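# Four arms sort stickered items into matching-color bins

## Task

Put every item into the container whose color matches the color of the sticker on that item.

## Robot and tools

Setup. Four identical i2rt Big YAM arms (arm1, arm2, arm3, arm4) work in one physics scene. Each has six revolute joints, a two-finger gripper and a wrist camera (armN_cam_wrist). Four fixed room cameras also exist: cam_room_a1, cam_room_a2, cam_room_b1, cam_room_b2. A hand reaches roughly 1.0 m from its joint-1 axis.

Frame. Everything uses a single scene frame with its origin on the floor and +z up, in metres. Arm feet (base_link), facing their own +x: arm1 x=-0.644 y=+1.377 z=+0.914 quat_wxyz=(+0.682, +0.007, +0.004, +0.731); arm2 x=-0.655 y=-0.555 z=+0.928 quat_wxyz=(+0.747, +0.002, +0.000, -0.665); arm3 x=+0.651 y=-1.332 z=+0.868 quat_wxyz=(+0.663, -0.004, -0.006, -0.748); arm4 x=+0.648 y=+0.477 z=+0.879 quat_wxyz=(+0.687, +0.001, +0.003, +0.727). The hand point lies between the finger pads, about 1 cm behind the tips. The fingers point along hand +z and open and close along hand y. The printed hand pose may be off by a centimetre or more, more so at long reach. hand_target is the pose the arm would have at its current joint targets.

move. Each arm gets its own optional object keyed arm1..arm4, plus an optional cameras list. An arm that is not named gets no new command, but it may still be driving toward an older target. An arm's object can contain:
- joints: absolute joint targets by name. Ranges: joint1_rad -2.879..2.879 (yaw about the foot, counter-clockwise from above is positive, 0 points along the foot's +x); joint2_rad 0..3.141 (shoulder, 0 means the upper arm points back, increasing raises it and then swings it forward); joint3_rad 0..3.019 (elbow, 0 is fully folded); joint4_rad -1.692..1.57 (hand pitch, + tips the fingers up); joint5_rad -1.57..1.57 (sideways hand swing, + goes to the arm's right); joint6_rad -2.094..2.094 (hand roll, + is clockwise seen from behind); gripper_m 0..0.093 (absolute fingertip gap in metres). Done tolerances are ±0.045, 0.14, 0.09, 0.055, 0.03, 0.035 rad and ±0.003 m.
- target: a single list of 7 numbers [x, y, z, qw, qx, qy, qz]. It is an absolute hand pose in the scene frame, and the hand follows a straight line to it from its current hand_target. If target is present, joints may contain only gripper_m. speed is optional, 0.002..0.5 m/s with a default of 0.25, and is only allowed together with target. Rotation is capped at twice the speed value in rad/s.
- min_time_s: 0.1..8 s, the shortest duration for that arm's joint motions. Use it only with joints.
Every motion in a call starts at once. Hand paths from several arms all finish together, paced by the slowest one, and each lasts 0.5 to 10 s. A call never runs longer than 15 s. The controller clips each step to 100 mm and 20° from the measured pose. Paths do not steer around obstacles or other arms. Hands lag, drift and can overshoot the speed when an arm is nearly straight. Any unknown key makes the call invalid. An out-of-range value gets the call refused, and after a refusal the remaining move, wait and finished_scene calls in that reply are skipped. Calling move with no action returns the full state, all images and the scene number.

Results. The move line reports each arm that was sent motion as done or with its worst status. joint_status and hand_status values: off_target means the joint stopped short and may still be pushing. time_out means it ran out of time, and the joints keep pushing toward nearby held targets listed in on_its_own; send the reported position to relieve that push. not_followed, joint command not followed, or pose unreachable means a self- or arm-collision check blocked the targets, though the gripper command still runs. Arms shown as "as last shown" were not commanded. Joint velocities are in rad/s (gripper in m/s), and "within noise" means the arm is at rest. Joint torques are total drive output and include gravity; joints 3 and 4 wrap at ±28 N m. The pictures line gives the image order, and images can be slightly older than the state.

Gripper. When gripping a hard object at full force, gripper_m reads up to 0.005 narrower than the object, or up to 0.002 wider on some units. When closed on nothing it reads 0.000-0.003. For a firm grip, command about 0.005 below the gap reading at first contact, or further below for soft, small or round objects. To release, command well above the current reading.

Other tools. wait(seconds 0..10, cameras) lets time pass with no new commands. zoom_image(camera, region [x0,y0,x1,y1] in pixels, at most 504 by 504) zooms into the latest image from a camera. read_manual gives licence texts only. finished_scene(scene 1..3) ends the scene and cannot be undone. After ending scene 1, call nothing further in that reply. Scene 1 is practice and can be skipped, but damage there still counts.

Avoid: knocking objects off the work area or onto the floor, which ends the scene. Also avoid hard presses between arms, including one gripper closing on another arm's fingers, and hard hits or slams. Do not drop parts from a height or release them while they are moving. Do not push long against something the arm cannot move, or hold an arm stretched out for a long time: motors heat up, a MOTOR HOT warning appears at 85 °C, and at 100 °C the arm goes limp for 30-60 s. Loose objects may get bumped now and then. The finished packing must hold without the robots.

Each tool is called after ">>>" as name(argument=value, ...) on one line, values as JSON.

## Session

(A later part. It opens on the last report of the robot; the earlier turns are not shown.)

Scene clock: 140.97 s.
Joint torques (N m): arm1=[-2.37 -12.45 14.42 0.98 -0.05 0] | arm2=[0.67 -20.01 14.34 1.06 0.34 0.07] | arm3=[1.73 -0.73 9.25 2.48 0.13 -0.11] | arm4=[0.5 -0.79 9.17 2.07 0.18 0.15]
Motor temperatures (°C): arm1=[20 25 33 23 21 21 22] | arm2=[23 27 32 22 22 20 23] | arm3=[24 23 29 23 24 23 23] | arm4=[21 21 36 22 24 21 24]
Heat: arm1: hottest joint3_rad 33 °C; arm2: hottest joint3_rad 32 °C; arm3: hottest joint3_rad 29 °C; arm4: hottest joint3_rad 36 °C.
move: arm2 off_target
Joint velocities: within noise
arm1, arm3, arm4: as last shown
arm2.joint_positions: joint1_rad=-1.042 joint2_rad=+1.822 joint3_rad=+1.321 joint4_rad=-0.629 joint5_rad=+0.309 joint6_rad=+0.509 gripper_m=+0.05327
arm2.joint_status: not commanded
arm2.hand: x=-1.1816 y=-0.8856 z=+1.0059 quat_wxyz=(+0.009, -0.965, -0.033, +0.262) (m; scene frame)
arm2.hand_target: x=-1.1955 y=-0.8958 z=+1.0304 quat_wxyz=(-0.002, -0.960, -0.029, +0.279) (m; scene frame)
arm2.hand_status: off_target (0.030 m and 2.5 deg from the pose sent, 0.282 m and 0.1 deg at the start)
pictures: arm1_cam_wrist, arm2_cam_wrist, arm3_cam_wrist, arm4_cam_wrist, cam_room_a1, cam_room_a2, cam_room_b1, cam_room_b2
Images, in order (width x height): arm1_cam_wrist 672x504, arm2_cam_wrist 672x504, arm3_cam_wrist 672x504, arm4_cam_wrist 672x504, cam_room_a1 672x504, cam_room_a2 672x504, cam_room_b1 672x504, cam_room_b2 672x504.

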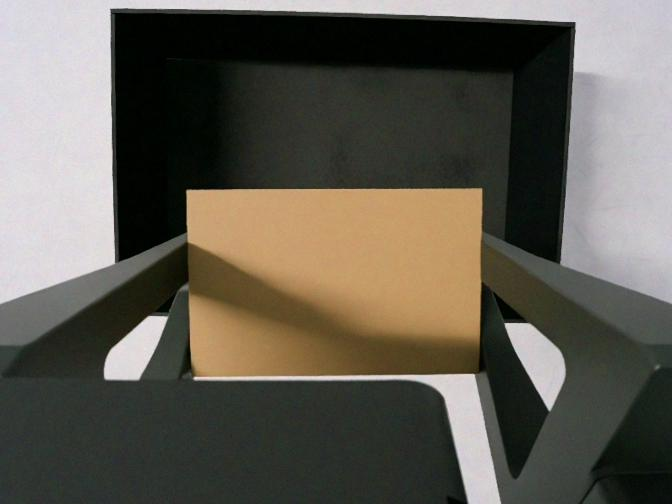

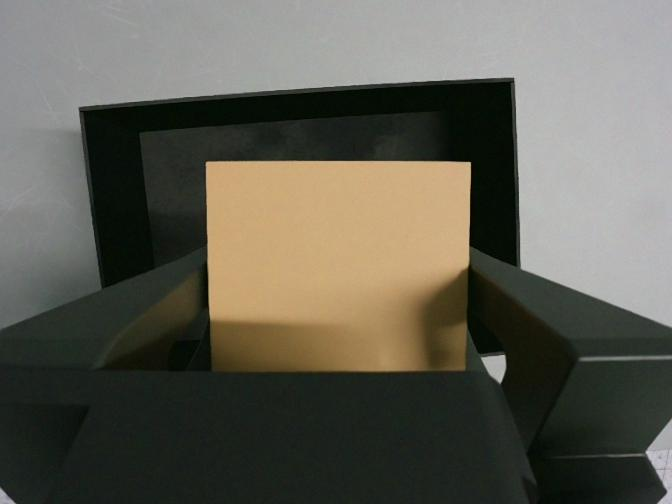

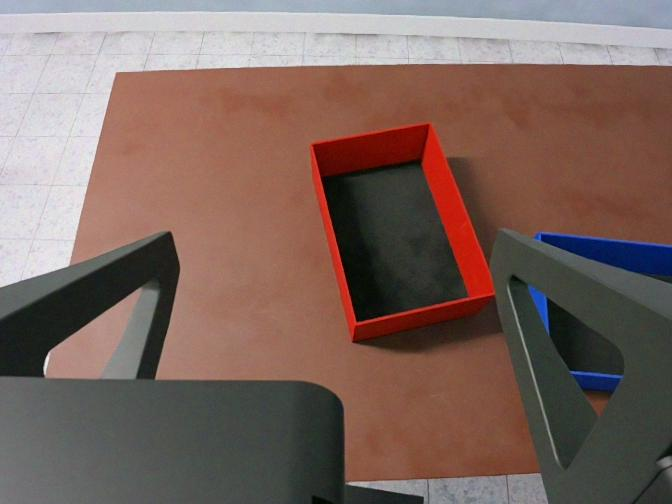

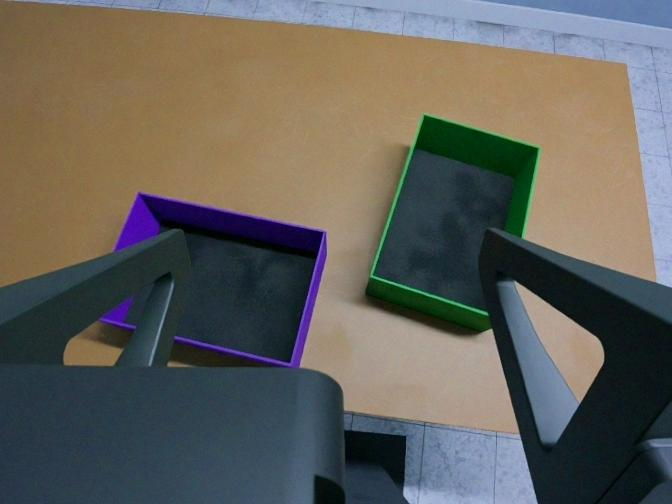

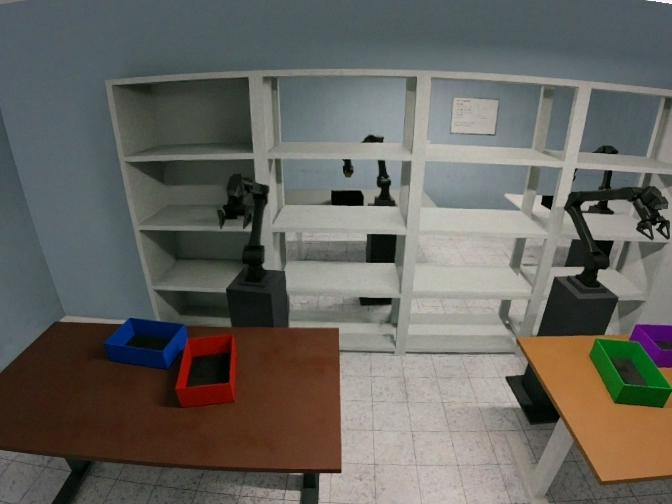

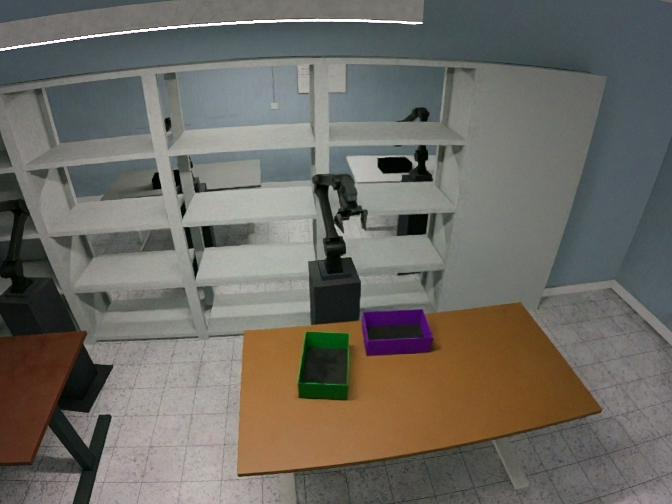

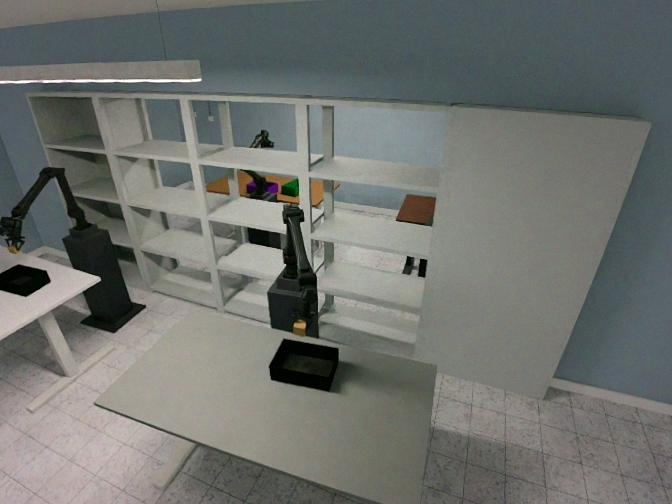

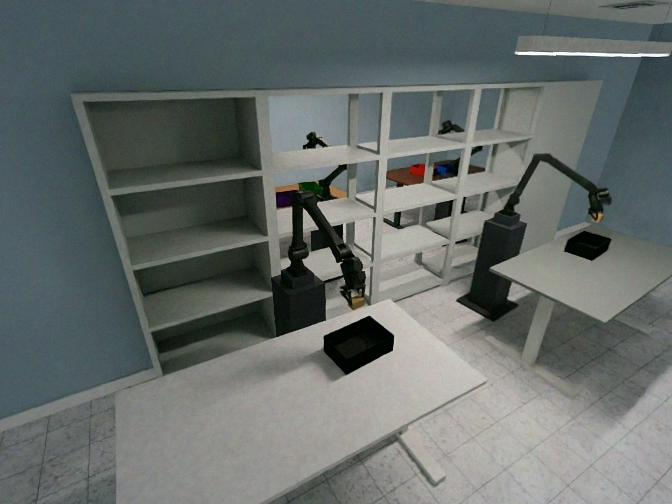

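>>> move(arm1={"joints": {"joint2_rad": 0.9, "joint3_rad": 1.2, "joint4_rad": 0.6, "joint5_rad": 0, "joint6_rad": 0}, "min_time_s": 3}, arm2={"joints": {"joint1_rad": -1.634, "joint2_rad": 0.9, "joint3_rad": 1.2, "joint4_rad": 0.6, "joint5_rad": 0, "joint6_rad": 0}, "min_time_s": 3}, cameras=["cam_room_b1", "cam_room_b2"])

Scene clock: 162.57 s.
Joint torques (N m): arm1=[-1.79 -0.38 15.88 1.62 -0.04 -0.11] | arm2=[0.15 -4.31 9.96 1.98 -0.19 -0.08] | arm3=[1.85 -0.73 9.28 2.48 0.13 -0.11] | arm4=[0.79 -0.67 9.26 2.06 0.18 0.18]
Motor temperatures (°C): arm1=[20 25 35 23 21 21 22] | arm2=[23 27 35 22 22 20 24] | arm3=[24 23 30 23 24 23 23] | arm4=[21 21 36 22 24 21 24]
Heat: arm1: hottest joint3_rad 35 °C; arm2: hottest joint3_rad 35 °C; arm3: hottest joint3_rad 30 °C; arm4: hottest joint3_rad 36 °C.
move: arm1 done; arm2 done
Joint velocities: within noise
arm1.joint_positions: joint1_rad=+1.620 joint2_rad=+0.897 joint3_rad=+1.145 joint4_rad=+0.587 joint5_rad=+0.002 joint6_rad=+0.008 gripper_m=+0.06907
arm1.joint_status: all done
arm1.hand: x=-1.0051 y=+1.3319 z=+1.6661 quat_wxyz=(+0.058, +0.352, +0.021, -0.934) (m; scene frame)
arm1.hand_target: x=-0.9882 y=+1.3345 z=+1.6959 quat_wxyz=(+0.054, +0.321, +0.021, -0.945) (m; scene frame)
arm1.hand_status: not commanded
arm2.joint_positions: joint1_rad=-1.628 joint2_rad=+0.893 joint3_rad=+1.210 joint4_rad=+0.587 joint5_rad=+0.004 joint6_rad=+0.015 gripper_m=+0.05327
arm2.joint_status: all done
arm2.hand: x=-1.0100 y=-0.5779 z=+1.7093 quat_wxyz=(-0.034, -0.328, -0.007, +0.944) (m; scene frame)
arm2.hand_target: x=-1.0151 y=-0.5765 z=+1.7039 quat_wxyz=(-0.025, -0.330, -0.010, +0.944) (m; scene frame)
arm2.hand_status: not commanded
arm3.joint_positions: joint1_rad=+1.742 joint2_rad=+0.643 joint3_rad=+1.006 joint4_rad=-0.868 joint5_rad=-0.003 joint6_rad=+0.007 gripper_m=+0.09397
arm3.joint_status: not commanded
arm3.hand: x=+0.9838 y=-1.3091 z=+1.2948 quat_wxyz=(-0.508, +0.023, -0.861, -0.010) (m; scene frame)
arm3.hand_target: x=+0.9879 y=-1.3065 z=+1.2933 quat_wxyz=(-0.510, +0.029, -0.860, -0.009) (m; scene frame)
arm3.hand_status: not commanded
arm4.joint_positions: joint1_rad=-1.498 joint2_rad=+0.641 joint3_rad=+0.999 joint4_rad=-0.920 joint5_rad=-0.002 joint6_rad=-0.014 gripper_m=+0.09397
arm4.joint_status: not commanded
arm4.hand: x=+0.9738 y=+0.5208 z=+1.2907 quat_wxyz=(-0.480, +0.064, -0.874, -0.028) (m; scene frame)
arm4.hand_target: x=+0.9790 y=+0.5204 z=+1.2925 quat_wxyz=(-0.485, +0.056, -0.872, -0.030) (m; scene frame)
arm4.hand_status: not commanded
pictures: cam_room_b1, cam_room_b2
Images, in order (width x height): cam_room_b1 672x504, cam_room_b2 672x504.

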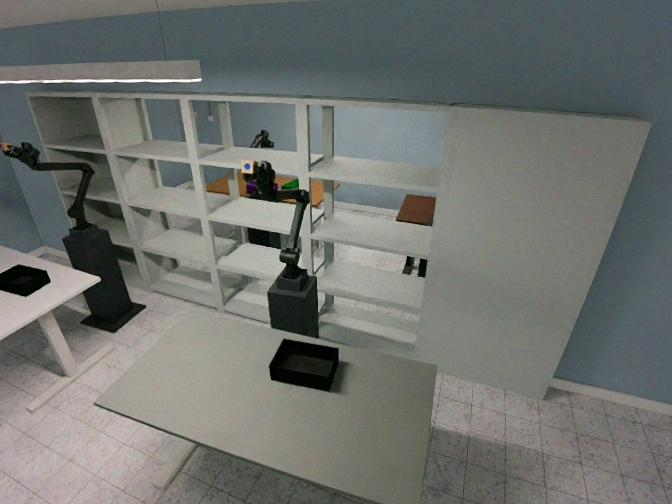

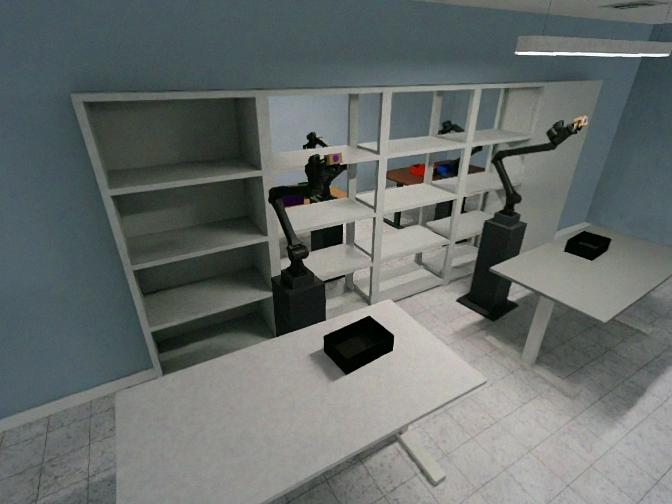

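>>> zoom_image(camera="cam_room_b2", region=[310, 140, 360, 180])

>>> zoom_image(camera="cam_room_b1", region=[230, 150, 280, 190])

Scaled by 10.080.

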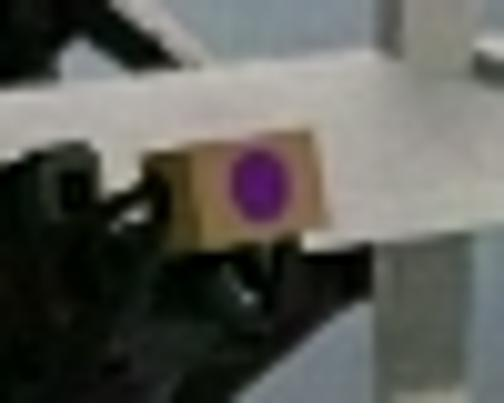

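Scaled by 10.080.

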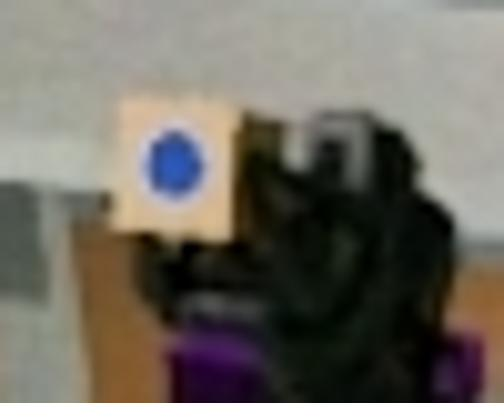

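>>> move(arm1={"joints": {"joint1_rad": -2.248, "joint2_rad": 0.65, "joint3_rad": 1.0, "joint4_rad": -1.3, "joint5_rad": 0, "joint6_rad": 0}, "min_time_s": 6}, arm2={"joints": {"joint1_rad": 0.919, "joint2_rad": 0.65, "joint3_rad": 1.0, "joint4_rad": -1.3, "joint5_rad": 0, "joint6_rad": 0}, "min_time_s": 6}, arm3={"joints": {"joint1_rad": -1.98, "joint2_rad": 0.65, "joint3_rad": 0.95, "joint4_rad": -1.25, "joint5_rad": 0, "joint6_rad": 0}, "min_time_s": 6}, arm4={"joints": {"joint1_rad": 0.89, "joint2_rad": 0.65, "joint3_rad": 0.95, "joint4_rad": -1.25, "joint5_rad": 0, "joint6_rad": 0}, "min_time_s": 6}, cameras=["arm1_cam_wrist", "arm2_cam_wrist"])

Scene clock: 203.83 s.
Joint torques (N m): arm1=[-1.73 0.09 11.26 1.14 0.04 -0.07] | arm2=[1.14 -3.14 10.28 1.48 -0.09 -0.08] | arm3=[0.62 -0.44 8.91 0.88 0.02 -0.11] | arm4=[0.91 0.03 8.94 0.53 0.16 0.16]
Motor temperatures (°C): arm1=[20 24 37 23 21 21 22] | arm2=[23 26 33 22 22 20 24] | arm3=[24 23 30 23 24 23 23] | arm4=[21 21 36 22 24 21 24]
Heat: arm1: hottest joint3_rad 37 °C; arm2: hottest joint3_rad 33 °C; arm3: hottest joint3_rad 30 °C; arm4: hottest joint3_rad 36 °C.
move: arm1 done; arm2 done; arm3 done; arm4 done
Joint velocities: within noise
arm1.joint_positions: joint1_rad=-2.243 joint2_rad=+0.661 joint3_rad=+0.997 joint4_rad=-1.292 joint5_rad=+0.000 joint6_rad=+0.007 gripper_m=+0.06911
arm1.joint_status: all done
arm1.hand: x=-0.4178 y=+1.2240 z=+1.2502 quat_wxyz=(-0.282, -0.286, -0.911, +0.090) (m; scene frame)
arm1.hand_target: x=-0.4216 y=+1.2248 z=+1.2533 quat_wxyz=(-0.284, -0.285, -0.911, +0.092) (m; scene frame)
arm1.hand_status: not commanded
arm2.joint_positions: joint1_rad=+0.915 joint2_rad=+0.662 joint3_rad=+1.010 joint4_rad=-1.288 joint5_rad=+0.002 joint6_rad=+0.014 gripper_m=+0.05323
arm2.joint_status: all done
arm2.hand: x=-0.4242 y=-0.6957 z=+1.2751 quat_wxyz=(-0.300, -0.260, -0.914, +0.079) (m; scene frame)
arm2.hand_target: x=-0.4284 y=-0.6916 z=+1.2710 quat_wxyz=(-0.295, -0.252, -0.918, +0.079) (m; scene frame)
arm2.hand_status: not commanded
arm3.joint_positions: joint1_rad=-1.971 joint2_rad=+0.643 joint3_rad=+0.957 joint4_rad=-1.242 joint5_rad=+0.000 joint6_rad=+0.007 gripper_m=+0.09398
arm3.joint_status: all done
arm3.hand: x=+0.4153 y=-1.1916 z=+1.1968 quat_wxyz=(+0.074, -0.917, +0.249, +0.303) (m; scene frame)
arm3.hand_target: x=+0.4173 y=-1.1899 z=+1.1903 quat_wxyz=(+0.074, -0.920, +0.251, +0.293) (m; scene frame)
arm3.hand_status: not commanded
arm4.joint_positions: joint1_rad=+0.886 joint2_rad=+0.641 joint3_rad=+0.951 joint4_rad=-1.238 joint5_rad=-0.002 joint6_rad=-0.013 gripper_m=+0.09398
arm4.joint_status: all done
arm4.hand: x=+0.4299 y=+0.6379 z=+1.2091 quat_wxyz=(-0.096, +0.904, -0.288, -0.302) (m; scene frame)
arm4.hand_target: x=+0.4302 y=+0.6370 z=+1.2044 quat_wxyz=(-0.091, +0.906, -0.293, -0.292) (m; scene frame)
arm4.hand_status: not commanded
pictures: arm1_cam_wrist, arm2_cam_wrist
Images, in order (width x height): arm1_cam_wrist 672x504, arm2_cam_wrist 672x504.

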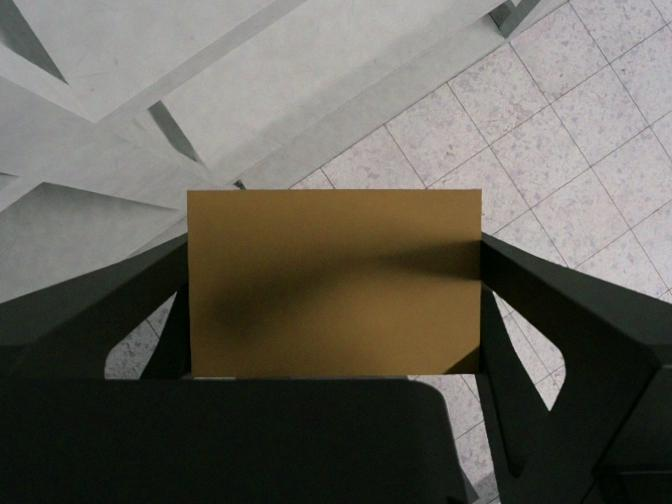

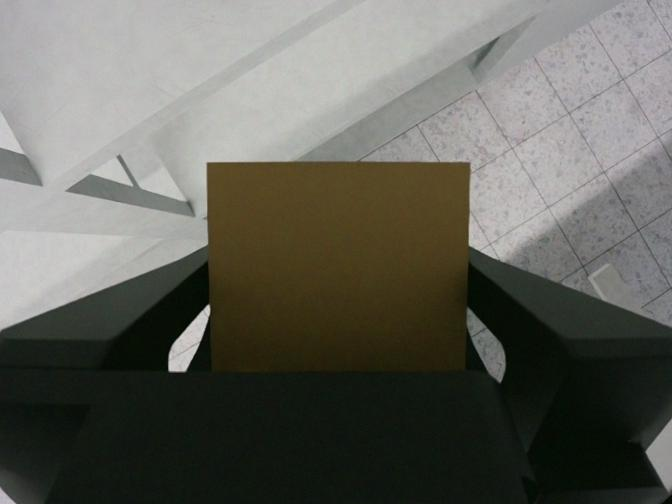

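>>> move(arm1={"target": [-0.315, 1.149, 1.11, 0.2710, 0.2867, 0.9149, -0.0849], "speed": 0.25}, arm2={"target": [-0.315, -0.757, 1.11, 0.2739, 0.2538, 0.9246, -0.0752], "speed": 0.25}, arm3={"target": [0.289, -1.118, 1.17, 0.0749, -0.9248, 0.2530, 0.2739], "speed": 0.2}, arm4={"target": [0.305, 0.720, 1.17, 0.0861, -0.9137, 0.2907, 0.2706], "speed": 0.2})

>>> move(arm1={"target": [-0.01, 0.935, 1.09, 0.2710, 0.2867, 0.9149, -0.0849], "speed": 0.2}, arm2={"target": [-0.01, -0.938, 1.09, 0.2739, 0.2538, 0.9246, -0.0752], "speed": 0.2}, cameras=["arm1_cam_wrist", "arm2_cam_wrist", "arm3_cam_wrist", "arm4_cam_wrist"])

Scene clock: 212.17 s.
Joint torques (N m): arm1=[-2.9 -4.95 11.96 1.96 -0.08 -0.03] | arm2=[1.49 -7.82 10.84 2.71 0.16 -0.05] | arm3=[1.67 -7.77 14.23 1.5 0.14 -0.03] | arm4=[1.49 -7.71 12.92 1.35 0.23 0.14]
Motor temperatures (°C): arm1=[20 24 38 23 21 21 22] | arm2=[23 25 34 22 22 20 24] | arm3=[24 23 29 23 24 23 23] | arm4=[21 21 35 22 24 21 24]
Heat: arm1: hottest joint3_rad 38 °C; arm2: hottest joint3_rad 34 °C; arm3: hottest joint3_rad 29 °C; arm4: hottest joint3_rad 35 °C.
move: arm1 off_target; arm2 done; arm3 off_target; arm4 off_target
Joint velocities: within noise
arm1.joint_positions: joint1_rad=-2.243 joint2_rad=+1.041 joint3_rad=+0.807 joint4_rad=-0.781 joint5_rad=-0.007 joint6_rad=+0.007 gripper_m=+0.06911
arm1.joint_status: not commanded
arm1.hand: x=-0.3181 y=+1.1554 z=+1.1007 quat_wxyz=(-0.256, -0.288, -0.920, +0.079) (m; scene frame)
arm1.hand_target: x=-0.3152 y=+1.1491 z=+1.1102 quat_wxyz=(-0.271, -0.287, -0.915, +0.085) (m; scene frame)
arm1.hand_status: off_target (0.012 m and 2.0 deg from the pose sent, 0.189 m and 1.4 deg at the start)
arm2.joint_positions: joint1_rad=+0.915 joint2_rad=+1.052 joint3_rad=+0.783 joint4_rad=-0.744 joint5_rad=+0.003 joint6_rad=+0.014 gripper_m=+0.05323
arm2.joint_status: not commanded
arm2.hand: x=-0.3190 y=-0.7580 z=+1.1092 quat_wxyz=(-0.266, -0.263, -0.925, +0.071) (m; scene frame)
arm2.hand_target: x=-0.3151 y=-0.7570 z=+1.1100 quat_wxyz=(-0.274, -0.254, -0.925, +0.075) (m; scene frame)
arm2.hand_status: done (0.004 m and 1.5 deg from the pose sent, 0.207 m and 3.3 deg at the start)
arm3.joint_positions: joint1_rad=-1.971 joint2_rad=+1.066 joint3_rad=+1.059 joint4_rad=-1.045 joint5_rad=+0.017 joint6_rad=+0.007 gripper_m=+0.09398
arm3.joint_status: not commanded
arm3.hand: x=+0.3028 y=-1.1244 z=+1.1409 quat_wxyz=(+0.067, -0.933, +0.256, +0.243) (m; scene frame)
arm3.hand_target: x=+0.2904 y=-1.1188 z=+1.1701 quat_wxyz=(+0.075, -0.925, +0.253, +0.274) (m; scene frame)
arm3.hand_status: off_target (0.033 m and 3.8 deg from the pose sent, 0.149 m and 3.5 deg at the start)
arm4.joint_positions: joint1_rad=+0.899 joint2_rad=+1.073 joint3_rad=+1.030 joint4_rad=-1.017 joint5_rad=+0.005 joint6_rad=-0.009 gripper_m=+0.09398
arm4.joint_status: not commanded
arm4.hand: x=+0.3203 y=+0.7123 z=+1.1426 quat_wxyz=(-0.078, +0.923, -0.290, -0.241) (m; scene frame)
arm4.hand_target: x=+0.3064 y=+0.7191 z=+1.1701 quat_wxyz=(-0.086, +0.914, -0.291, -0.271) (m; scene frame)
arm4.hand_status: off_target (0.032 m and 3.7 deg from the pose sent, 0.154 m and 3.9 deg at the start)
pictures: none

Scene clock: 214.77 s.
Joint torques (N m): arm1=[-2.84 -18.14 17.48 0.73 0.01 -0.06] | arm2=[1.2 -20.84 16.91 1.35 0.09 -0.07] | arm3=[1.55 -7.88 14.2 1.47 0.12 -0.03] | arm4=[1.38 -7.47 12.97 1.26 0.22 0.18]
Motor temperatures (°C): arm1=[20 24 38 23 21 21 22] | arm2=[23 25 35 22 22 20 24] | arm3=[24 23 29 23 24 23 23] | arm4=[21 21 35 22 24 21 24]
Heat: arm1: hottest joint3_rad 38 °C; arm2: hottest joint3_rad 35 °C; arm3: hottest joint3_rad 29 °C; arm4: hottest joint3_rad 35 °C.
move: arm1 off_target; arm2 off_target
Joint velocities: within noise
arm1.joint_positions: joint1_rad=-2.243 joint2_rad=+2.024 joint3_rad=+1.839 joint4_rad=-0.848 joint5_rad=-0.007 joint6_rad=+0.007 gripper_m=+0.06911
arm1.joint_status: not commanded
arm1.hand: x=-0.0224 y=+0.9514 z=+1.0607 quat_wxyz=(-0.247, -0.288, -0.922, +0.076) (m; scene frame)
arm1.hand_target: x=-0.0118 y=+0.9361 z=+1.0903 quat_wxyz=(-0.272, -0.287, -0.915, +0.085) (m; scene frame)
arm1.hand_status: off_target (0.036 m and 3.1 deg from the pose sent, 0.379 m and 2.0 deg at the start)
arm2.joint_positions: joint1_rad=+0.915 joint2_rad=+1.969 joint3_rad=+1.721 joint4_rad=-0.776 joint5_rad=+0.003 joint6_rad=+0.014 gripper_m=+0.05323
arm2.joint_status: not commanded
arm2.hand: x=-0.0288 y=-0.9313 z=+1.0754 quat_wxyz=(-0.261, -0.264, -0.926, +0.070) (m; scene frame)
arm2.hand_target: x=-0.0113 y=-0.9372 z=+1.0902 quat_wxyz=(-0.275, -0.254, -0.924, +0.075) (m; scene frame)
arm2.hand_status: off_target (0.025 m and 2.0 deg from the pose sent, 0.358 m and 1.5 deg at the start)
arm3, arm4: as last shown
pictures: arm1_cam_wrist, arm2_cam_wrist, arm3_cam_wrist, arm4_cam_wrist
Images, in order (width x height): arm1_cam_wrist 672x504, arm2_cam_wrist 672x504, arm3_cam_wrist 672x504, arm4_cam_wrist 672x504.

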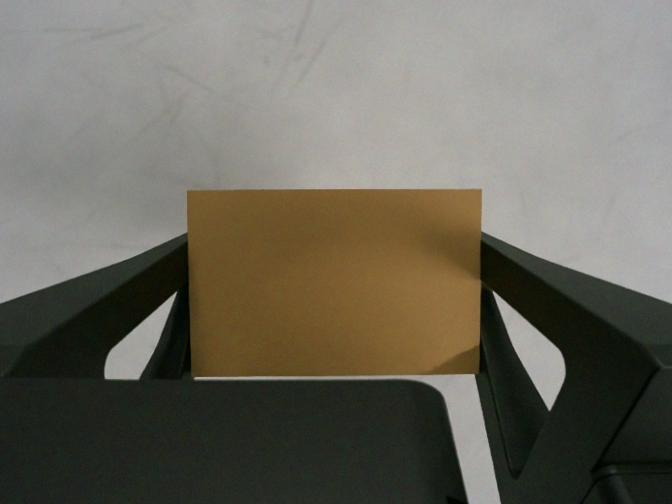

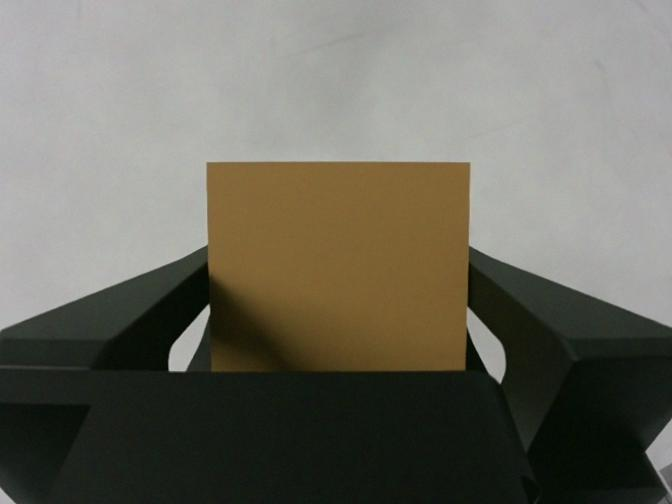

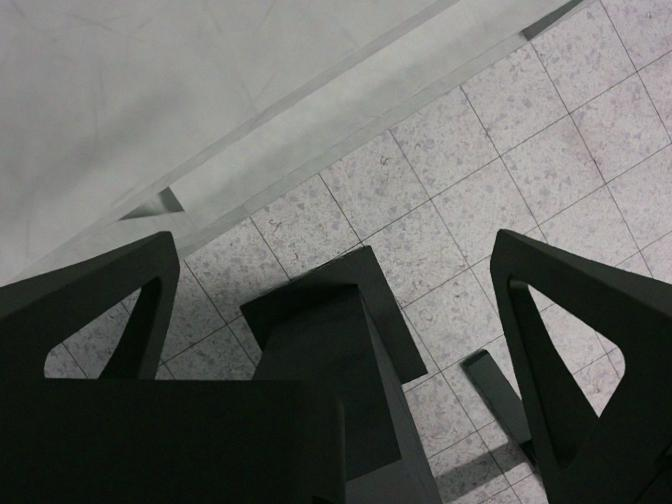

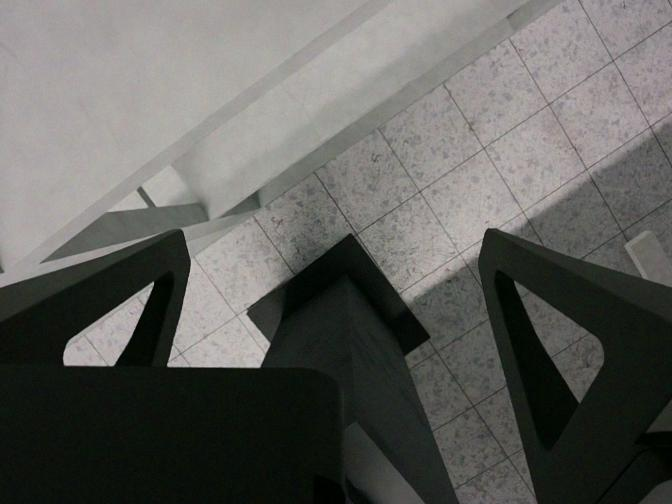

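>>> move(arm1={"target": [-0.003, 0.929, 1.06, 0.2710, 0.2867, 0.9149, -0.0849], "speed": 0.06}, arm2={"target": [-0.003, -0.942, 1.05, 0.2739, 0.2538, 0.9246, -0.0752], "speed": 0.06})

>>> move(arm1={"target": [-0.003, 0.929, 1.04, 0.2710, 0.2867, 0.9149, -0.0849], "speed": 0.05}, arm2={"target": [-0.003, -0.942, 1.032, 0.2739, 0.2538, 0.9246, -0.0752], "speed": 0.05}, cameras=["cam_room_b1", "cam_room_b2"])

Scene clock: 223.87 s.
Joint torques (N m): arm1=[-2.73 -18.67 16.57 1.74 -0.06 -0.08] | arm2=[1.38 -20.89 14.61 2.65 0.08 -0.07] | arm3=[1.67 -7.88 14.17 1.47 0.12 -0.02] | arm4=[1.55 -7.53 13 1.31 0.21 0.17]
Motor temperatures (°C): arm1=[20 24 41 23 21 21 23] | arm2=[23 26 35 22 22 20 25] | arm3=[24 23 30 23 24 23 23] | arm4=[21 22 35 22 24 21 24]
Heat: arm1: hottest joint3_rad 41 °C; arm2: hottest joint3_rad 35 °C; arm3: hottest joint3_rad 30 °C; arm4: hottest joint3_rad 35 °C.
move: arm1 off_target; arm2 off_target
Joint velocities: within noise
arm1.joint_positions: joint1_rad=-2.243 joint2_rad=+2.063 joint3_rad=+1.839 joint4_rad=-0.824 joint5_rad=-0.007 joint6_rad=+0.007 gripper_m=+0.06911
arm1.joint_status: not commanded
arm1.hand: x=-0.0180 y=+0.9481 z=+1.0356 quat_wxyz=(-0.241, -0.289, -0.924, +0.074) (m; scene frame)
arm1.hand_target: x=-0.0050 y=+0.9302 z=+1.0607 quat_wxyz=(-0.271, -0.287, -0.915, +0.085) (m; scene frame)
arm1.hand_status: off_target (0.034 m and 3.8 deg from the pose sent, 0.030 m and 3.1 deg at the start)
arm2.joint_positions: joint1_rad=+0.915 joint2_rad=+2.017 joint3_rad=+1.721 joint4_rad=-0.733 joint5_rad=+0.003 joint6_rad=+0.014 gripper_m=+0.05323
arm2.joint_status: not commanded
arm2.hand: x=-0.0208 y=-0.9359 z=+1.0471 quat_wxyz=(-0.259, -0.264, -0.927, +0.069) (m; scene frame)
arm2.hand_target: x=-0.0039 y=-0.9414 z=+1.0503 quat_wxyz=(-0.274, -0.254, -0.925, +0.075) (m; scene frame)
arm2.hand_status: off_target (0.019 m and 2.2 deg from the pose sent, 0.038 m and 2.0 deg at the start)
arm3, arm4: as last shown
pictures: none

Scene clock: 224.90 s.
Joint torques (N m): arm1=[-3.25 -18.02 14.17 1.76 -0.06 -0.03] | arm2=[1.2 -20.78 12.72 2.73 0.08 -0.07] | arm3=[1.61 -7.82 14.23 1.48 0.13 -0.02] | arm4=[1.44 -8 12.94 1.39 0.22 0.17]
Motor temperatures (°C): arm1=[20 24 41 23 21 21 23] | arm2=[23 26 35 22 22 20 25] | arm3=[24 23 30 23 24 23 23] | arm4=[21 22 35 22 24 21 24]
Heat: arm1: hottest joint3_rad 41 °C; arm2: hottest joint3_rad 35 °C; arm3: hottest joint3_rad 30 °C; arm4: hottest joint3_rad 35 °C.
move: arm1 off_target; arm2 off_target
Joint velocities: within noise
arm1.joint_positions: joint1_rad=-2.243 joint2_rad=+2.076 joint3_rad=+1.839 joint4_rad=-0.781 joint5_rad=-0.007 joint6_rad=+0.007 gripper_m=+0.06911
arm1.joint_status: not commanded
arm1.hand: x=-0.0106 y=+0.9430 z=+1.0312 quat_wxyz=(-0.254, -0.288, -0.920, +0.078) (m; scene frame)
arm1.hand_target: x=-0.0037 y=+0.9293 z=+1.0403 quat_wxyz=(-0.271, -0.287, -0.915, +0.085) (m; scene frame)
arm1.hand_status: off_target (0.018 m and 2.2 deg from the pose sent, 0.025 m and 3.8 deg at the start)
arm2.joint_positions: joint1_rad=+0.915 joint2_rad=+2.029 joint3_rad=+1.721 joint4_rad=-0.694 joint5_rad=+0.003 joint6_rad=+0.014 gripper_m=+0.05323
arm2.joint_status: not commanded
arm2.hand: x=-0.0139 y=-0.9400 z=+1.0434 quat_wxyz=(-0.271, -0.263, -0.923, +0.072) (m; scene frame)
arm2.hand_target: x=-0.0036 y=-0.9417 z=+1.0321 quat_wxyz=(-0.274, -0.254, -0.925, +0.075) (m; scene frame)
arm2.hand_status: off_target (0.016 m and 1.1 deg from the pose sent, 0.024 m and 2.2 deg at the start)
arm3, arm4: as last shown
pictures: cam_room_b1, cam_room_b2
Images, in order (width x height): cam_room_b1 672x504, cam_room_b2 672x504.

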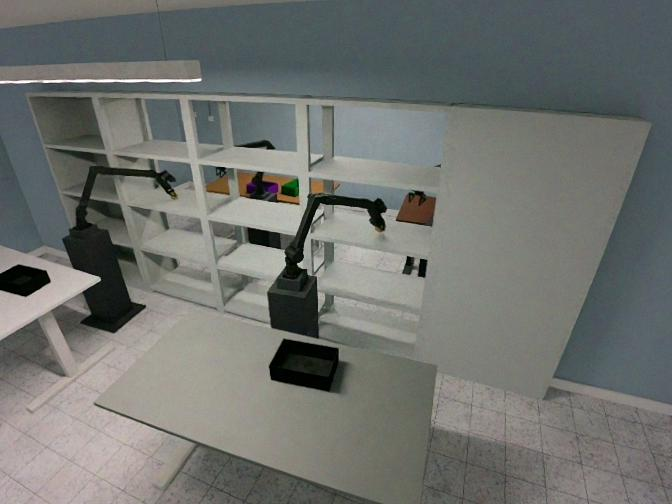

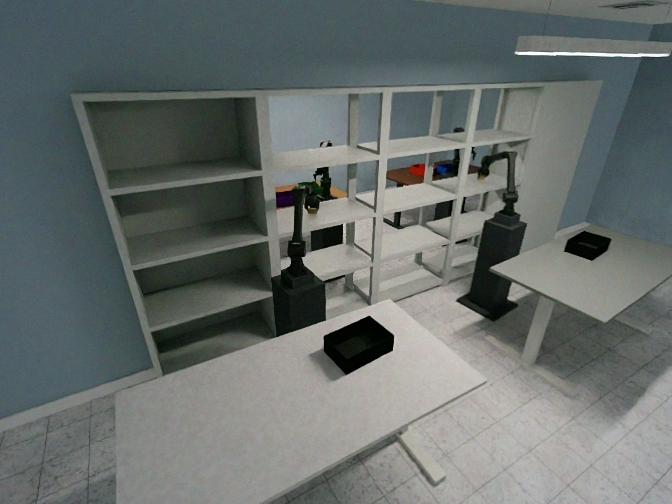

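>>> move(arm1={"target": [-0.003, 0.927, 1.024, 0.2710, 0.2867, 0.9149, -0.0849], "speed": 0.05}, arm2={"target": [-0.003, -0.942, 1.015, 0.2739, 0.2538, 0.9246, -0.0752], "speed": 0.05})

>>> move(arm1={"target": [-0.003, 0.927, 1.011, 0.2710, 0.2867, 0.9149, -0.0849], "speed": 0.05}, arm2={"target": [-0.003, -0.942, 1.006, 0.2739, 0.2538, 0.9246, -0.0752], "speed": 0.05})

Scene clock: 230.13 s.
Joint torques (N m): arm1=[-3.19 -17.96 12.66 1.99 -0.04 -0.04] | arm2=[1.26 -20.89 10.91 2.76 0.07 -0.07] | arm3=[1.61 -7.71 14.17 1.47 0.13 -0.02] | arm4=[1.38 -7.41 12.96 1.24 0.18 0.17]
Motor temperatures (°C): arm1=[20 25 41 23 21 21 23] | arm2=[23 26 35 22 22 20 25] | arm3=[24 23 30 23 24 23 23] | arm4=[21 22 36 22 24 21 24]
Heat: arm1: hottest joint3_rad 41 °C; arm2: hottest joint3_rad 35 °C; arm3: hottest joint3_rad 30 °C; arm4: hottest joint3_rad 36 °C.
move: arm1 off_target; arm2 off_target
Joint velocities: within noise
arm1.joint_positions: joint1_rad=-2.243 joint2_rad=+2.092 joint3_rad=+1.839 joint4_rad=-0.749 joint5_rad=-0.008 joint6_rad=+0.005 gripper_m=+0.06911
arm1.joint_status: not commanded
arm1.hand: x=-0.0052 y=+0.9394 z=+1.0234 quat_wxyz=(-0.262, -0.286, -0.918, +0.080) (m; scene frame)
arm1.hand_target: x=-0.0034 y=+0.9271 z=+1.0243 quat_wxyz=(-0.271, -0.287, -0.915, +0.085) (m; scene frame)
arm1.hand_status: off_target (0.013 m and 1.3 deg from the pose sent, 0.019 m and 2.2 deg at the start)
arm2.joint_positions: joint1_rad=+0.915 joint2_rad=+2.044 joint3_rad=+1.721 joint4_rad=-0.658 joint5_rad=+0.003 joint6_rad=+0.014 gripper_m=+0.05323
arm2.joint_status: not commanded
arm2.hand: x=-0.0077 y=-0.9437 z=+1.0374 quat_wxyz=(-0.281, -0.262, -0.920, +0.075) (m; scene frame)
arm2.hand_target: x=-0.0038 y=-0.9416 z=+1.0154 quat_wxyz=(-0.274, -0.254, -0.925, +0.075) (m; scene frame)
arm2.hand_status: off_target (0.023 m and 1.3 deg from the pose sent, 0.030 m and 1.1 deg at the start)
arm3, arm4: as last shown
pictures: none

Scene clock: 231.13 s.
Joint torques (N m): arm1=[-2.37 -17.9 11.59 1.94 -0.03 -0.06] | arm2=[1.38 -20.95 9.96 2.77 0.07 -0.07] | arm3=[1.67 -7.94 14.19 1.51 0.12 -0.02] | arm4=[1.96 -7.77 12.97 1.33 0.21 0.18]
Motor temperatures (°C): arm1=[20 25 41 23 21 21 23] | arm2=[23 26 35 22 22 20 25] | arm3=[24 23 30 23 24 23 23] | arm4=[21 22 36 22 24 21 24]
Heat: arm1: hottest joint3_rad 41 °C; arm2: hottest joint3_rad 35 °C; arm3: hottest joint3_rad 30 °C; arm4: hottest joint3_rad 36 °C.
move: arm1 off_target; arm2 off_target
Joint velocities: within noise
arm1.joint_positions: joint1_rad=-2.244 joint2_rad=+2.100 joint3_rad=+1.834 joint4_rad=-0.721 joint5_rad=-0.008 joint6_rad=+0.005 gripper_m=+0.06911
arm1.joint_status: not commanded
arm1.hand: x=-0.0020 y=+0.9365 z=+1.0188 quat_wxyz=(-0.269, -0.286, -0.916, +0.082) (m; scene frame)
arm1.hand_target: x=-0.0034 y=+0.9270 z=+1.0111 quat_wxyz=(-0.271, -0.287, -0.915, +0.085) (m; scene frame)
arm1.hand_status: off_target (0.012 m and 0.4 deg from the pose sent, 0.018 m and 1.3 deg at the start)
arm2.joint_positions: joint1_rad=+0.915 joint2_rad=+2.050 joint3_rad=+1.721 joint4_rad=-0.639 joint5_rad=+0.003 joint6_rad=+0.014 gripper_m=+0.05323
arm2.joint_status: not commanded
arm2.hand: x=-0.0045 y=-0.9456 z=+1.0350 quat_wxyz=(-0.286, -0.262, -0.919, +0.076) (m; scene frame)
arm2.hand_target: x=-0.0040 y=-0.9415 z=+1.0065 quat_wxyz=(-0.274, -0.254, -0.925, +0.075) (m; scene frame)
arm2.hand_status: off_target (0.029 m and 1.8 deg from the pose sent, 0.032 m and 1.3 deg at the start)
arm3, arm4: as last shown
pictures: none

>>> move(arm1={"target": [-0.003, 0.927, 1.002, 0.2710, 0.2867, 0.9149, -0.0849], "speed": 0.04}, arm2={"target": [-0.003, -0.942, 0.992, 0.2739, 0.2538, 0.9246, -0.0752], "speed": 0.04})

>>> move(arm1={"target": [-0.003, 0.927, 0.997, 0.2710, 0.2867, 0.9149, -0.0849], "speed": 0.04}, arm2={"target": [-0.003, -0.942, 0.985, 0.2739, 0.2538, 0.9246, -0.0752], "speed": 0.04}, cameras=["arm1_cam_wrist", "arm2_cam_wrist"])

Scene clock: 239.87 s.
Joint torques (N m): arm1=[-2.49 -17.08 10.76 1.94 -0.04 -0.03] | arm2=[1.14 -20.78 10.11 2.69 0.05 -0.07] | arm3=[1.61 -7.82 14.17 1.44 0.12 -0.02] | arm4=[1.85 -7.82 12.93 1.37 0.21 0.19]
Motor temperatures (°C): arm1=[20 25 40 23 21 21 23] | arm2=[23 26 35 22 22 20 25] | arm3=[24 23 31 23 24 23 23] | arm4=[21 22 36 22 24 21 24]
Heat: arm1: hottest joint3_rad 40 °C; arm2: hottest joint3_rad 35 °C; arm3: hottest joint3_rad 31 °C; arm4: hottest joint3_rad 36 °C.
move: arm1 off_target; arm2 off_target
Joint velocities: within noise
arm1.joint_positions: joint1_rad=-2.244 joint2_rad=+2.100 joint3_rad=+1.829 joint4_rad=-0.701 joint5_rad=-0.008 joint6_rad=+0.005 gripper_m=+0.06911
arm1.joint_status: not commanded
arm1.hand: x=+0.0000 y=+0.9352 z=+1.0186 quat_wxyz=(-0.275, -0.285, -0.914, +0.084) (m; scene frame)
arm1.hand_target: x=-0.0035 y=+0.9273 z=+1.0023 quat_wxyz=(-0.271, -0.287, -0.915, +0.085) (m; scene frame)
arm1.hand_status: off_target (0.019 m and 0.5 deg from the pose sent, 0.019 m and 0.4 deg at the start)
arm2.joint_positions: joint1_rad=+0.915 joint2_rad=+2.063 joint3_rad=+1.703 joint4_rad=-0.608 joint5_rad=+0.003 joint6_rad=+0.013 gripper_m=+0.05323
arm2.joint_status: not commanded
arm2.hand: x=-0.0045 y=-0.9456 z=+1.0209 quat_wxyz=(-0.287, -0.261, -0.919, +0.077) (m; scene frame)
arm2.hand_target: x=-0.0040 y=-0.9415 z=+0.9926 quat_wxyz=(-0.274, -0.254, -0.925, +0.075) (m; scene frame)
arm2.hand_status: off_target (0.029 m and 1.8 deg from the pose sent, 0.043 m and 1.8 deg at the start)
arm3, arm4: as last shown
pictures: none

Scene clock: 240.83 s.
Joint torques (N m): arm1=[-2.78 -17.32 10.45 1.94 -0.08 -0.05] | arm2=[1.26 -20.19 9.72 2.74 0.06 -0.06] | arm3=[1.73 -7.82 14.2 1.47 0.13 -0.03] | arm4=[1.14 -7.18 12.81 1.33 0.23 0.18]
Motor temperatures (°C): arm1=[20 25 40 23 21 21 23] | arm2=[23 27 35 22 22 20 25] | arm3=[24 23 31 23 24 23 23] | arm4=[21 22 36 22 24 21 24]
Heat: arm1: hottest joint3_rad 40 °C; arm2: hottest joint3_rad 35 °C; arm3: hottest joint3_rad 31 °C; arm4: hottest joint3_rad 36 °C.
move: arm1 off_target; arm2 off_target
Joint velocities: within noise
arm1.joint_positions: joint1_rad=-2.244 joint2_rad=+2.100 joint3_rad=+1.825 joint4_rad=-0.690 joint5_rad=-0.008 joint6_rad=+0.005 gripper_m=+0.06911
arm1.joint_status: not commanded
arm1.hand: x=+0.0010 y=+0.9344 z=+1.0184 quat_wxyz=(-0.279, -0.285, -0.913, +0.085) (m; scene frame)
arm1.hand_target: x=-0.0036 y=+0.9274 z=+0.9974 quat_wxyz=(-0.271, -0.287, -0.915, +0.085) (m; scene frame)
arm1.hand_status: off_target (0.023 m and 1.0 deg from the pose sent, 0.023 m and 0.5 deg at the start)
arm2.joint_positions: joint1_rad=+0.915 joint2_rad=+2.063 joint3_rad=+1.699 joint4_rad=-0.594 joint5_rad=+0.003 joint6_rad=+0.013 gripper_m=+0.05323
arm2.joint_status: not commanded
arm2.hand: x=-0.0033 y=-0.9463 z=+1.0208 quat_wxyz=(-0.291, -0.261, -0.917, +0.078) (m; scene frame)
arm2.hand_target: x=-0.0045 y=-0.9412 z=+0.9857 quat_wxyz=(-0.274, -0.254, -0.925, +0.075) (m; scene frame)
arm2.hand_status: off_target (0.036 m and 2.3 deg from the pose sent, 0.036 m and 1.8 deg at the start)
arm3, arm4: as last shown
pictures: arm1_cam_wrist, arm2_cam_wrist
Images, in order (width x height): arm1_cam_wrist 672x504, arm2_cam_wrist 672x504.

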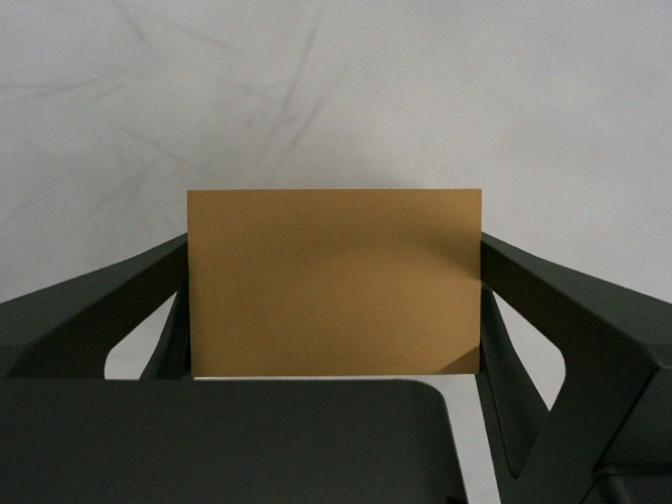

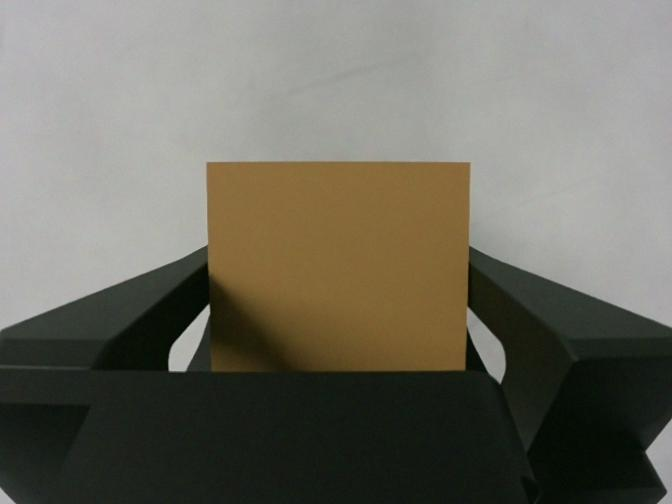

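>>> move(arm1={"joints": {"gripper_m": 0.092}}, arm2={"joints": {"gripper_m": 0.085}})

>>> move(arm1={"target": [-0.33, 1.158, 1.13, 0.2710, 0.2867, 0.9149, -0.0849], "speed": 0.2}, arm2={"target": [-0.33, -0.749, 1.13, 0.2739, 0.2538, 0.9246, -0.0752], "speed": 0.2}, cameras=["arm1_cam_wrist", "arm2_cam_wrist"])

Scene clock: 245.80 s.
Joint torques (N m): arm1=[-3.02 -17.79 11.15 1.85 -0.06 -0.09] | arm2=[1.14 -20.54 9.73 2.69 0.06 -0.06] | arm3=[1.79 -8 14.2 1.51 0.13 -0.03] | arm4=[1.73 -7.47 12.89 1.35 0.21 0.18]
Motor temperatures (°C): arm1=[20 25 39 23 21 21 23] | arm2=[23 27 34 22 22 20 25] | arm3=[24 23 31 23 24 23 23] | arm4=[21 22 37 22 24 21 24]
Heat: arm1: hottest joint3_rad 39 °C; arm2: hottest joint3_rad 34 °C; arm3: hottest joint3_rad 31 °C; arm4: hottest joint3_rad 37 °C.
move: arm1 done; arm2 done
Joint velocities: within noise
arm1.joint_positions: joint1_rad=-2.244 joint2_rad=+2.110 joint3_rad=+1.816 joint4_rad=-0.688 joint5_rad=-0.008 joint6_rad=+0.005 gripper_m=+0.09196
arm1.joint_status: all done
arm1.hand: x=-0.0013 y=+0.9360 z=+1.0064 quat_wxyz=(-0.271, -0.286, -0.916, +0.083) (m; scene frame)
arm1.hand_target: x=-0.0035 y=+0.9274 z=+0.9973 quat_wxyz=(-0.271, -0.287, -0.915, +0.085) (m; scene frame)
arm1.hand_status: not commanded
arm2.joint_positions: joint1_rad=+0.915 joint2_rad=+2.066 joint3_rad=+1.699 joint4_rad=-0.593 joint5_rad=+0.003 joint6_rad=+0.013 gripper_m=+0.08492
arm2.joint_status: all done
arm2.hand: x=-0.0031 y=-0.9464 z=+1.0193 quat_wxyz=(-0.291, -0.261, -0.917, +0.078) (m; scene frame)
arm2.hand_target: x=-0.0045 y=-0.9412 z=+0.9855 quat_wxyz=(-0.274, -0.254, -0.925, +0.075) (m; scene frame)
arm2.hand_status: not commanded
arm3.joint_positions: joint1_rad=-1.971 joint2_rad=+1.066 joint3_rad=+1.059 joint4_rad=-1.045 joint5_rad=+0.017 joint6_rad=+0.007 gripper_m=+0.09398
arm3.joint_status: not commanded
arm3.hand: x=+0.3028 y=-1.1244 z=+1.1409 quat_wxyz=(+0.067, -0.933, +0.256, +0.243) (m; scene frame)
arm3.hand_target: x=+0.2904 y=-1.1188 z=+1.1701 quat_wxyz=(+0.075, -0.925, +0.253, +0.274) (m; scene frame)
arm3.hand_status: not commanded
arm4.joint_positions: joint1_rad=+0.899 joint2_rad=+1.073 joint3_rad=+1.030 joint4_rad=-1.017 joint5_rad=+0.005 joint6_rad=-0.009 gripper_m=+0.09398
arm4.joint_status: not commanded
arm4.hand: x=+0.3203 y=+0.7123 z=+1.1426 quat_wxyz=(-0.078, +0.923, -0.290, -0.241) (m; scene frame)
arm4.hand_target: x=+0.3064 y=+0.7191 z=+1.1701 quat_wxyz=(-0.086, +0.914, -0.291, -0.271) (m; scene frame)
arm4.hand_status: not commanded
pictures: none

Scene clock: 248.53 s.
Joint torques (N m): arm1=[-2.67 -2.78 11.63 0.98 -0.02 -0.04] | arm2=[1.14 -6.59 10.41 1.32 0.02 0] | arm3=[1.79 -7.77 14.19 1.47 0.12 -0.02] | arm4=[1.79 -8 13.04 1.31 0.18 0.17]
Motor temperatures (°C): arm1=[20 25 39 23 21 21 23] | arm2=[23 27 34 22 22 20 24] | arm3=[24 23 31 23 24 23 23] | arm4=[21 22 37 22 24 21 24]
Heat: arm1: hottest joint3_rad 39 °C; arm2: hottest joint3_rad 34 °C; arm3: hottest joint3_rad 31 °C; arm4: hottest joint3_rad 37 °C.
move: arm1 done; arm2 off_target
Joint velocities: within noise
arm1.joint_positions: joint1_rad=-2.245 joint2_rad=+0.965 joint3_rad=+0.826 joint4_rad=-0.830 joint5_rad=-0.010 joint6_rad=+0.003 gripper_m=+0.09196
arm1.joint_status: not commanded
arm1.hand: x=-0.3267 y=+1.1610 z=+1.1316 quat_wxyz=(-0.277, -0.285, -0.914, +0.084) (m; scene frame)
arm1.hand_target: x=-0.3300 y=+1.1581 z=+1.1300 quat_wxyz=(-0.271, -0.287, -0.915, +0.085) (m; scene frame)
arm1.hand_status: done (0.005 m and 0.7 deg from the pose sent, 0.415 m and 0.3 deg at the start)
arm2.joint_positions: joint1_rad=+0.917 joint2_rad=+0.979 joint3_rad=+0.804 joint4_rad=-0.788 joint5_rad=+0.004 joint6_rad=+0.007 gripper_m=+0.08493
arm2.joint_status: not commanded
arm2.hand: x=-0.3255 y=-0.7538 z=+1.1408 quat_wxyz=(-0.289, -0.258, -0.919, +0.079) (m; scene frame)
arm2.hand_target: x=-0.3301 y=-0.7490 z=+1.1301 quat_wxyz=(-0.274, -0.254, -0.925, +0.075) (m; scene frame)
arm2.hand_status: off_target (0.013 m and 1.9 deg from the pose sent, 0.398 m and 2.3 deg at the start)
arm3, arm4: as last shown
pictures: arm1_cam_wrist, arm2_cam_wrist
Images, in order (width x height): arm1_cam_wrist 672x504, arm2_cam_wrist 672x504.

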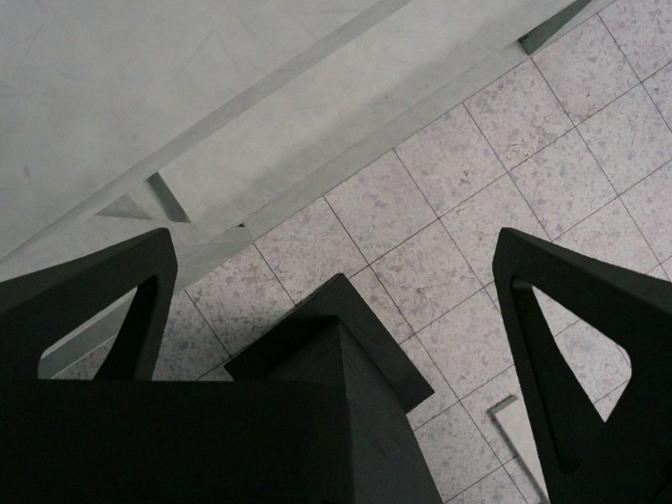

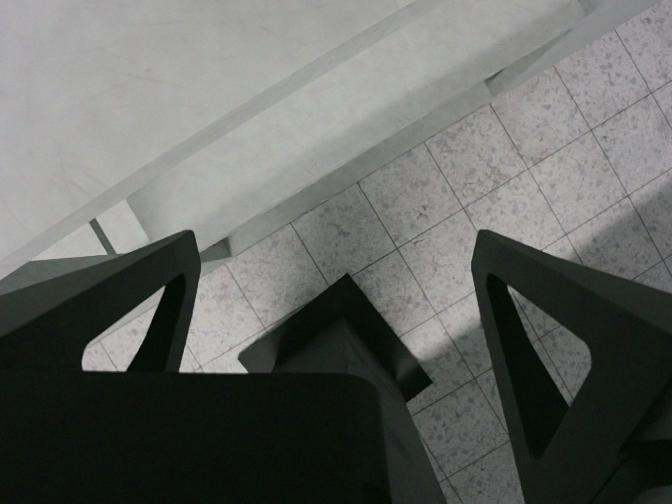

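>>> move(arm1={"joints": {"joint1_rad": -2.245, "joint2_rad": 0.65, "joint3_rad": 0.95, "joint4_rad": -1.3}, "min_time_s": 2}, arm2={"joints": {"joint1_rad": 0.917, "joint2_rad": 0.65, "joint3_rad": 0.95, "joint4_rad": -1.3}, "min_time_s": 2}, arm3={"target": [0.065, -0.986, 1.15, 0.0749, -0.9248, 0.2530, 0.2739], "speed": 0.2}, arm4={"target": [0.093, 0.870, 1.15, 0.0861, -0.9137, 0.2907, 0.2706], "speed": 0.2}, cameras=["arm3_cam_wrist", "arm4_cam_wrist"])

Scene clock: 258.63 s.
Joint torques (N m): arm1=[-1.85 0.67 16.88 0.94 -0.04 -0.06] | arm2=[0.73 -2.55 16.18 1.25 0.03 0.01] | arm3=[1.32 -19.55 14.46 0.66 -0.02 -0.08] | arm4=[1.44 -18.9 13.19 0.46 0.17 0.15]
Motor temperatures (°C): arm1=[20 25 38 23 21 21 22] | arm2=[23 26 36 22 22 20 24] | arm3=[24 23 32 23 24 23 23] | arm4=[21 22 38 22 24 21 24]
Heat: arm1: hottest joint3_rad 38 °C; arm2: hottest joint3_rad 36 °C; arm3: hottest joint3_rad 32 °C; arm4: hottest joint3_rad 38 °C.
move: arm1 done; arm2 done; arm3 off_target; arm4 off_target
Joint velocities: within noise
arm1.joint_positions: joint1_rad=-2.245 joint2_rad=+0.654 joint3_rad=+0.889 joint4_rad=-1.291 joint5_rad=-0.010 joint6_rad=+0.003 gripper_m=+0.09196
arm1.joint_status: all done
arm1.hand: x=-0.4280 y=+1.2317 z=+1.1980 quat_wxyz=(-0.237, -0.288, -0.925, +0.072) (m; scene frame)
arm1.hand_target: x=-0.4238 y=+1.2295 z=+1.2283 quat_wxyz=(-0.263, -0.282, -0.919, +0.080) (m; scene frame)
arm1.hand_status: not commanded
arm2.joint_positions: joint1_rad=+0.917 joint2_rad=+0.655 joint3_rad=+0.892 joint4_rad=-1.287 joint5_rad=+0.004 joint6_rad=+0.007 gripper_m=+0.08493
arm2.joint_status: all done
arm2.hand: x=-0.4349 y=-0.6891 z=+1.2178 quat_wxyz=(-0.248, -0.261, -0.930, +0.068) (m; scene frame)
arm2.hand_target: x=-0.4326 y=-0.6906 z=+1.2461 quat_wxyz=(-0.271, -0.256, -0.925, +0.075) (m; scene frame)
arm2.hand_status: not commanded
arm3.joint_positions: joint1_rad=-1.971 joint2_rad=+1.749 joint3_rad=+1.709 joint4_rad=-0.990 joint5_rad=+0.017 joint6_rad=+0.007 gripper_m=+0.09398
arm3.joint_status: not commanded
arm3.hand: x=+0.0753 y=-0.9941 z=+1.1257 quat_wxyz=(+0.069, -0.930, +0.255, +0.254) (m; scene frame)
arm3.hand_target: x=+0.0662 y=-0.9866 z=+1.1501 quat_wxyz=(+0.075, -0.925, +0.253, +0.274) (m; scene frame)
arm3.hand_status: off_target (0.028 m and 2.4 deg from the pose sent, 0.275 m and 3.8 deg at the start)
arm4.joint_positions: joint1_rad=+0.899 joint2_rad=+1.753 joint3_rad=+1.684 joint4_rad=-0.955 joint5_rad=+0.005 joint6_rad=-0.009 gripper_m=+0.09398
arm4.joint_status: not commanded
arm4.hand: x=+0.1050 y=+0.8644 z=+1.1328 quat_wxyz=(-0.083, +0.918, -0.289, -0.258) (m; scene frame)
arm4.hand_target: x=+0.0938 y=+0.8696 z=+1.1500 quat_wxyz=(-0.086, +0.913, -0.291, -0.271) (m; scene frame)
arm4.hand_status: off_target (0.022 m and 1.6 deg from the pose sent, 0.277 m and 3.7 deg at the start)
pictures: arm3_cam_wrist, arm4_cam_wrist
Images, in order (width x height): arm3_cam_wrist 672x504, arm4_cam_wrist 672x504.

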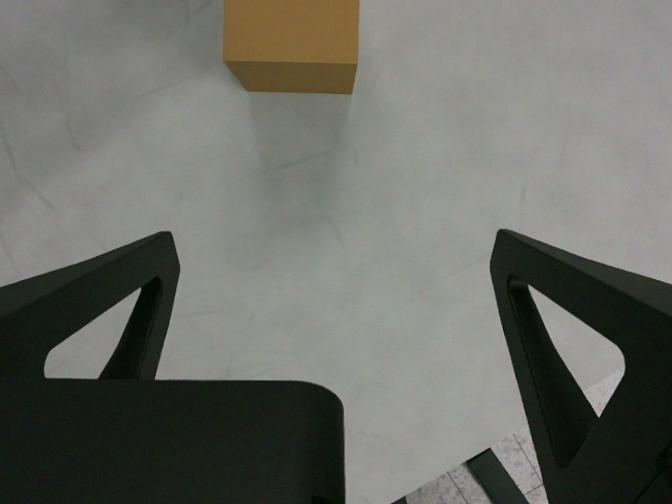

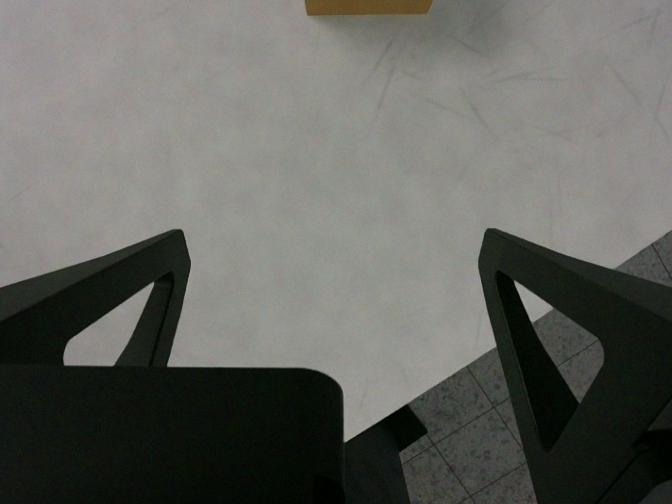

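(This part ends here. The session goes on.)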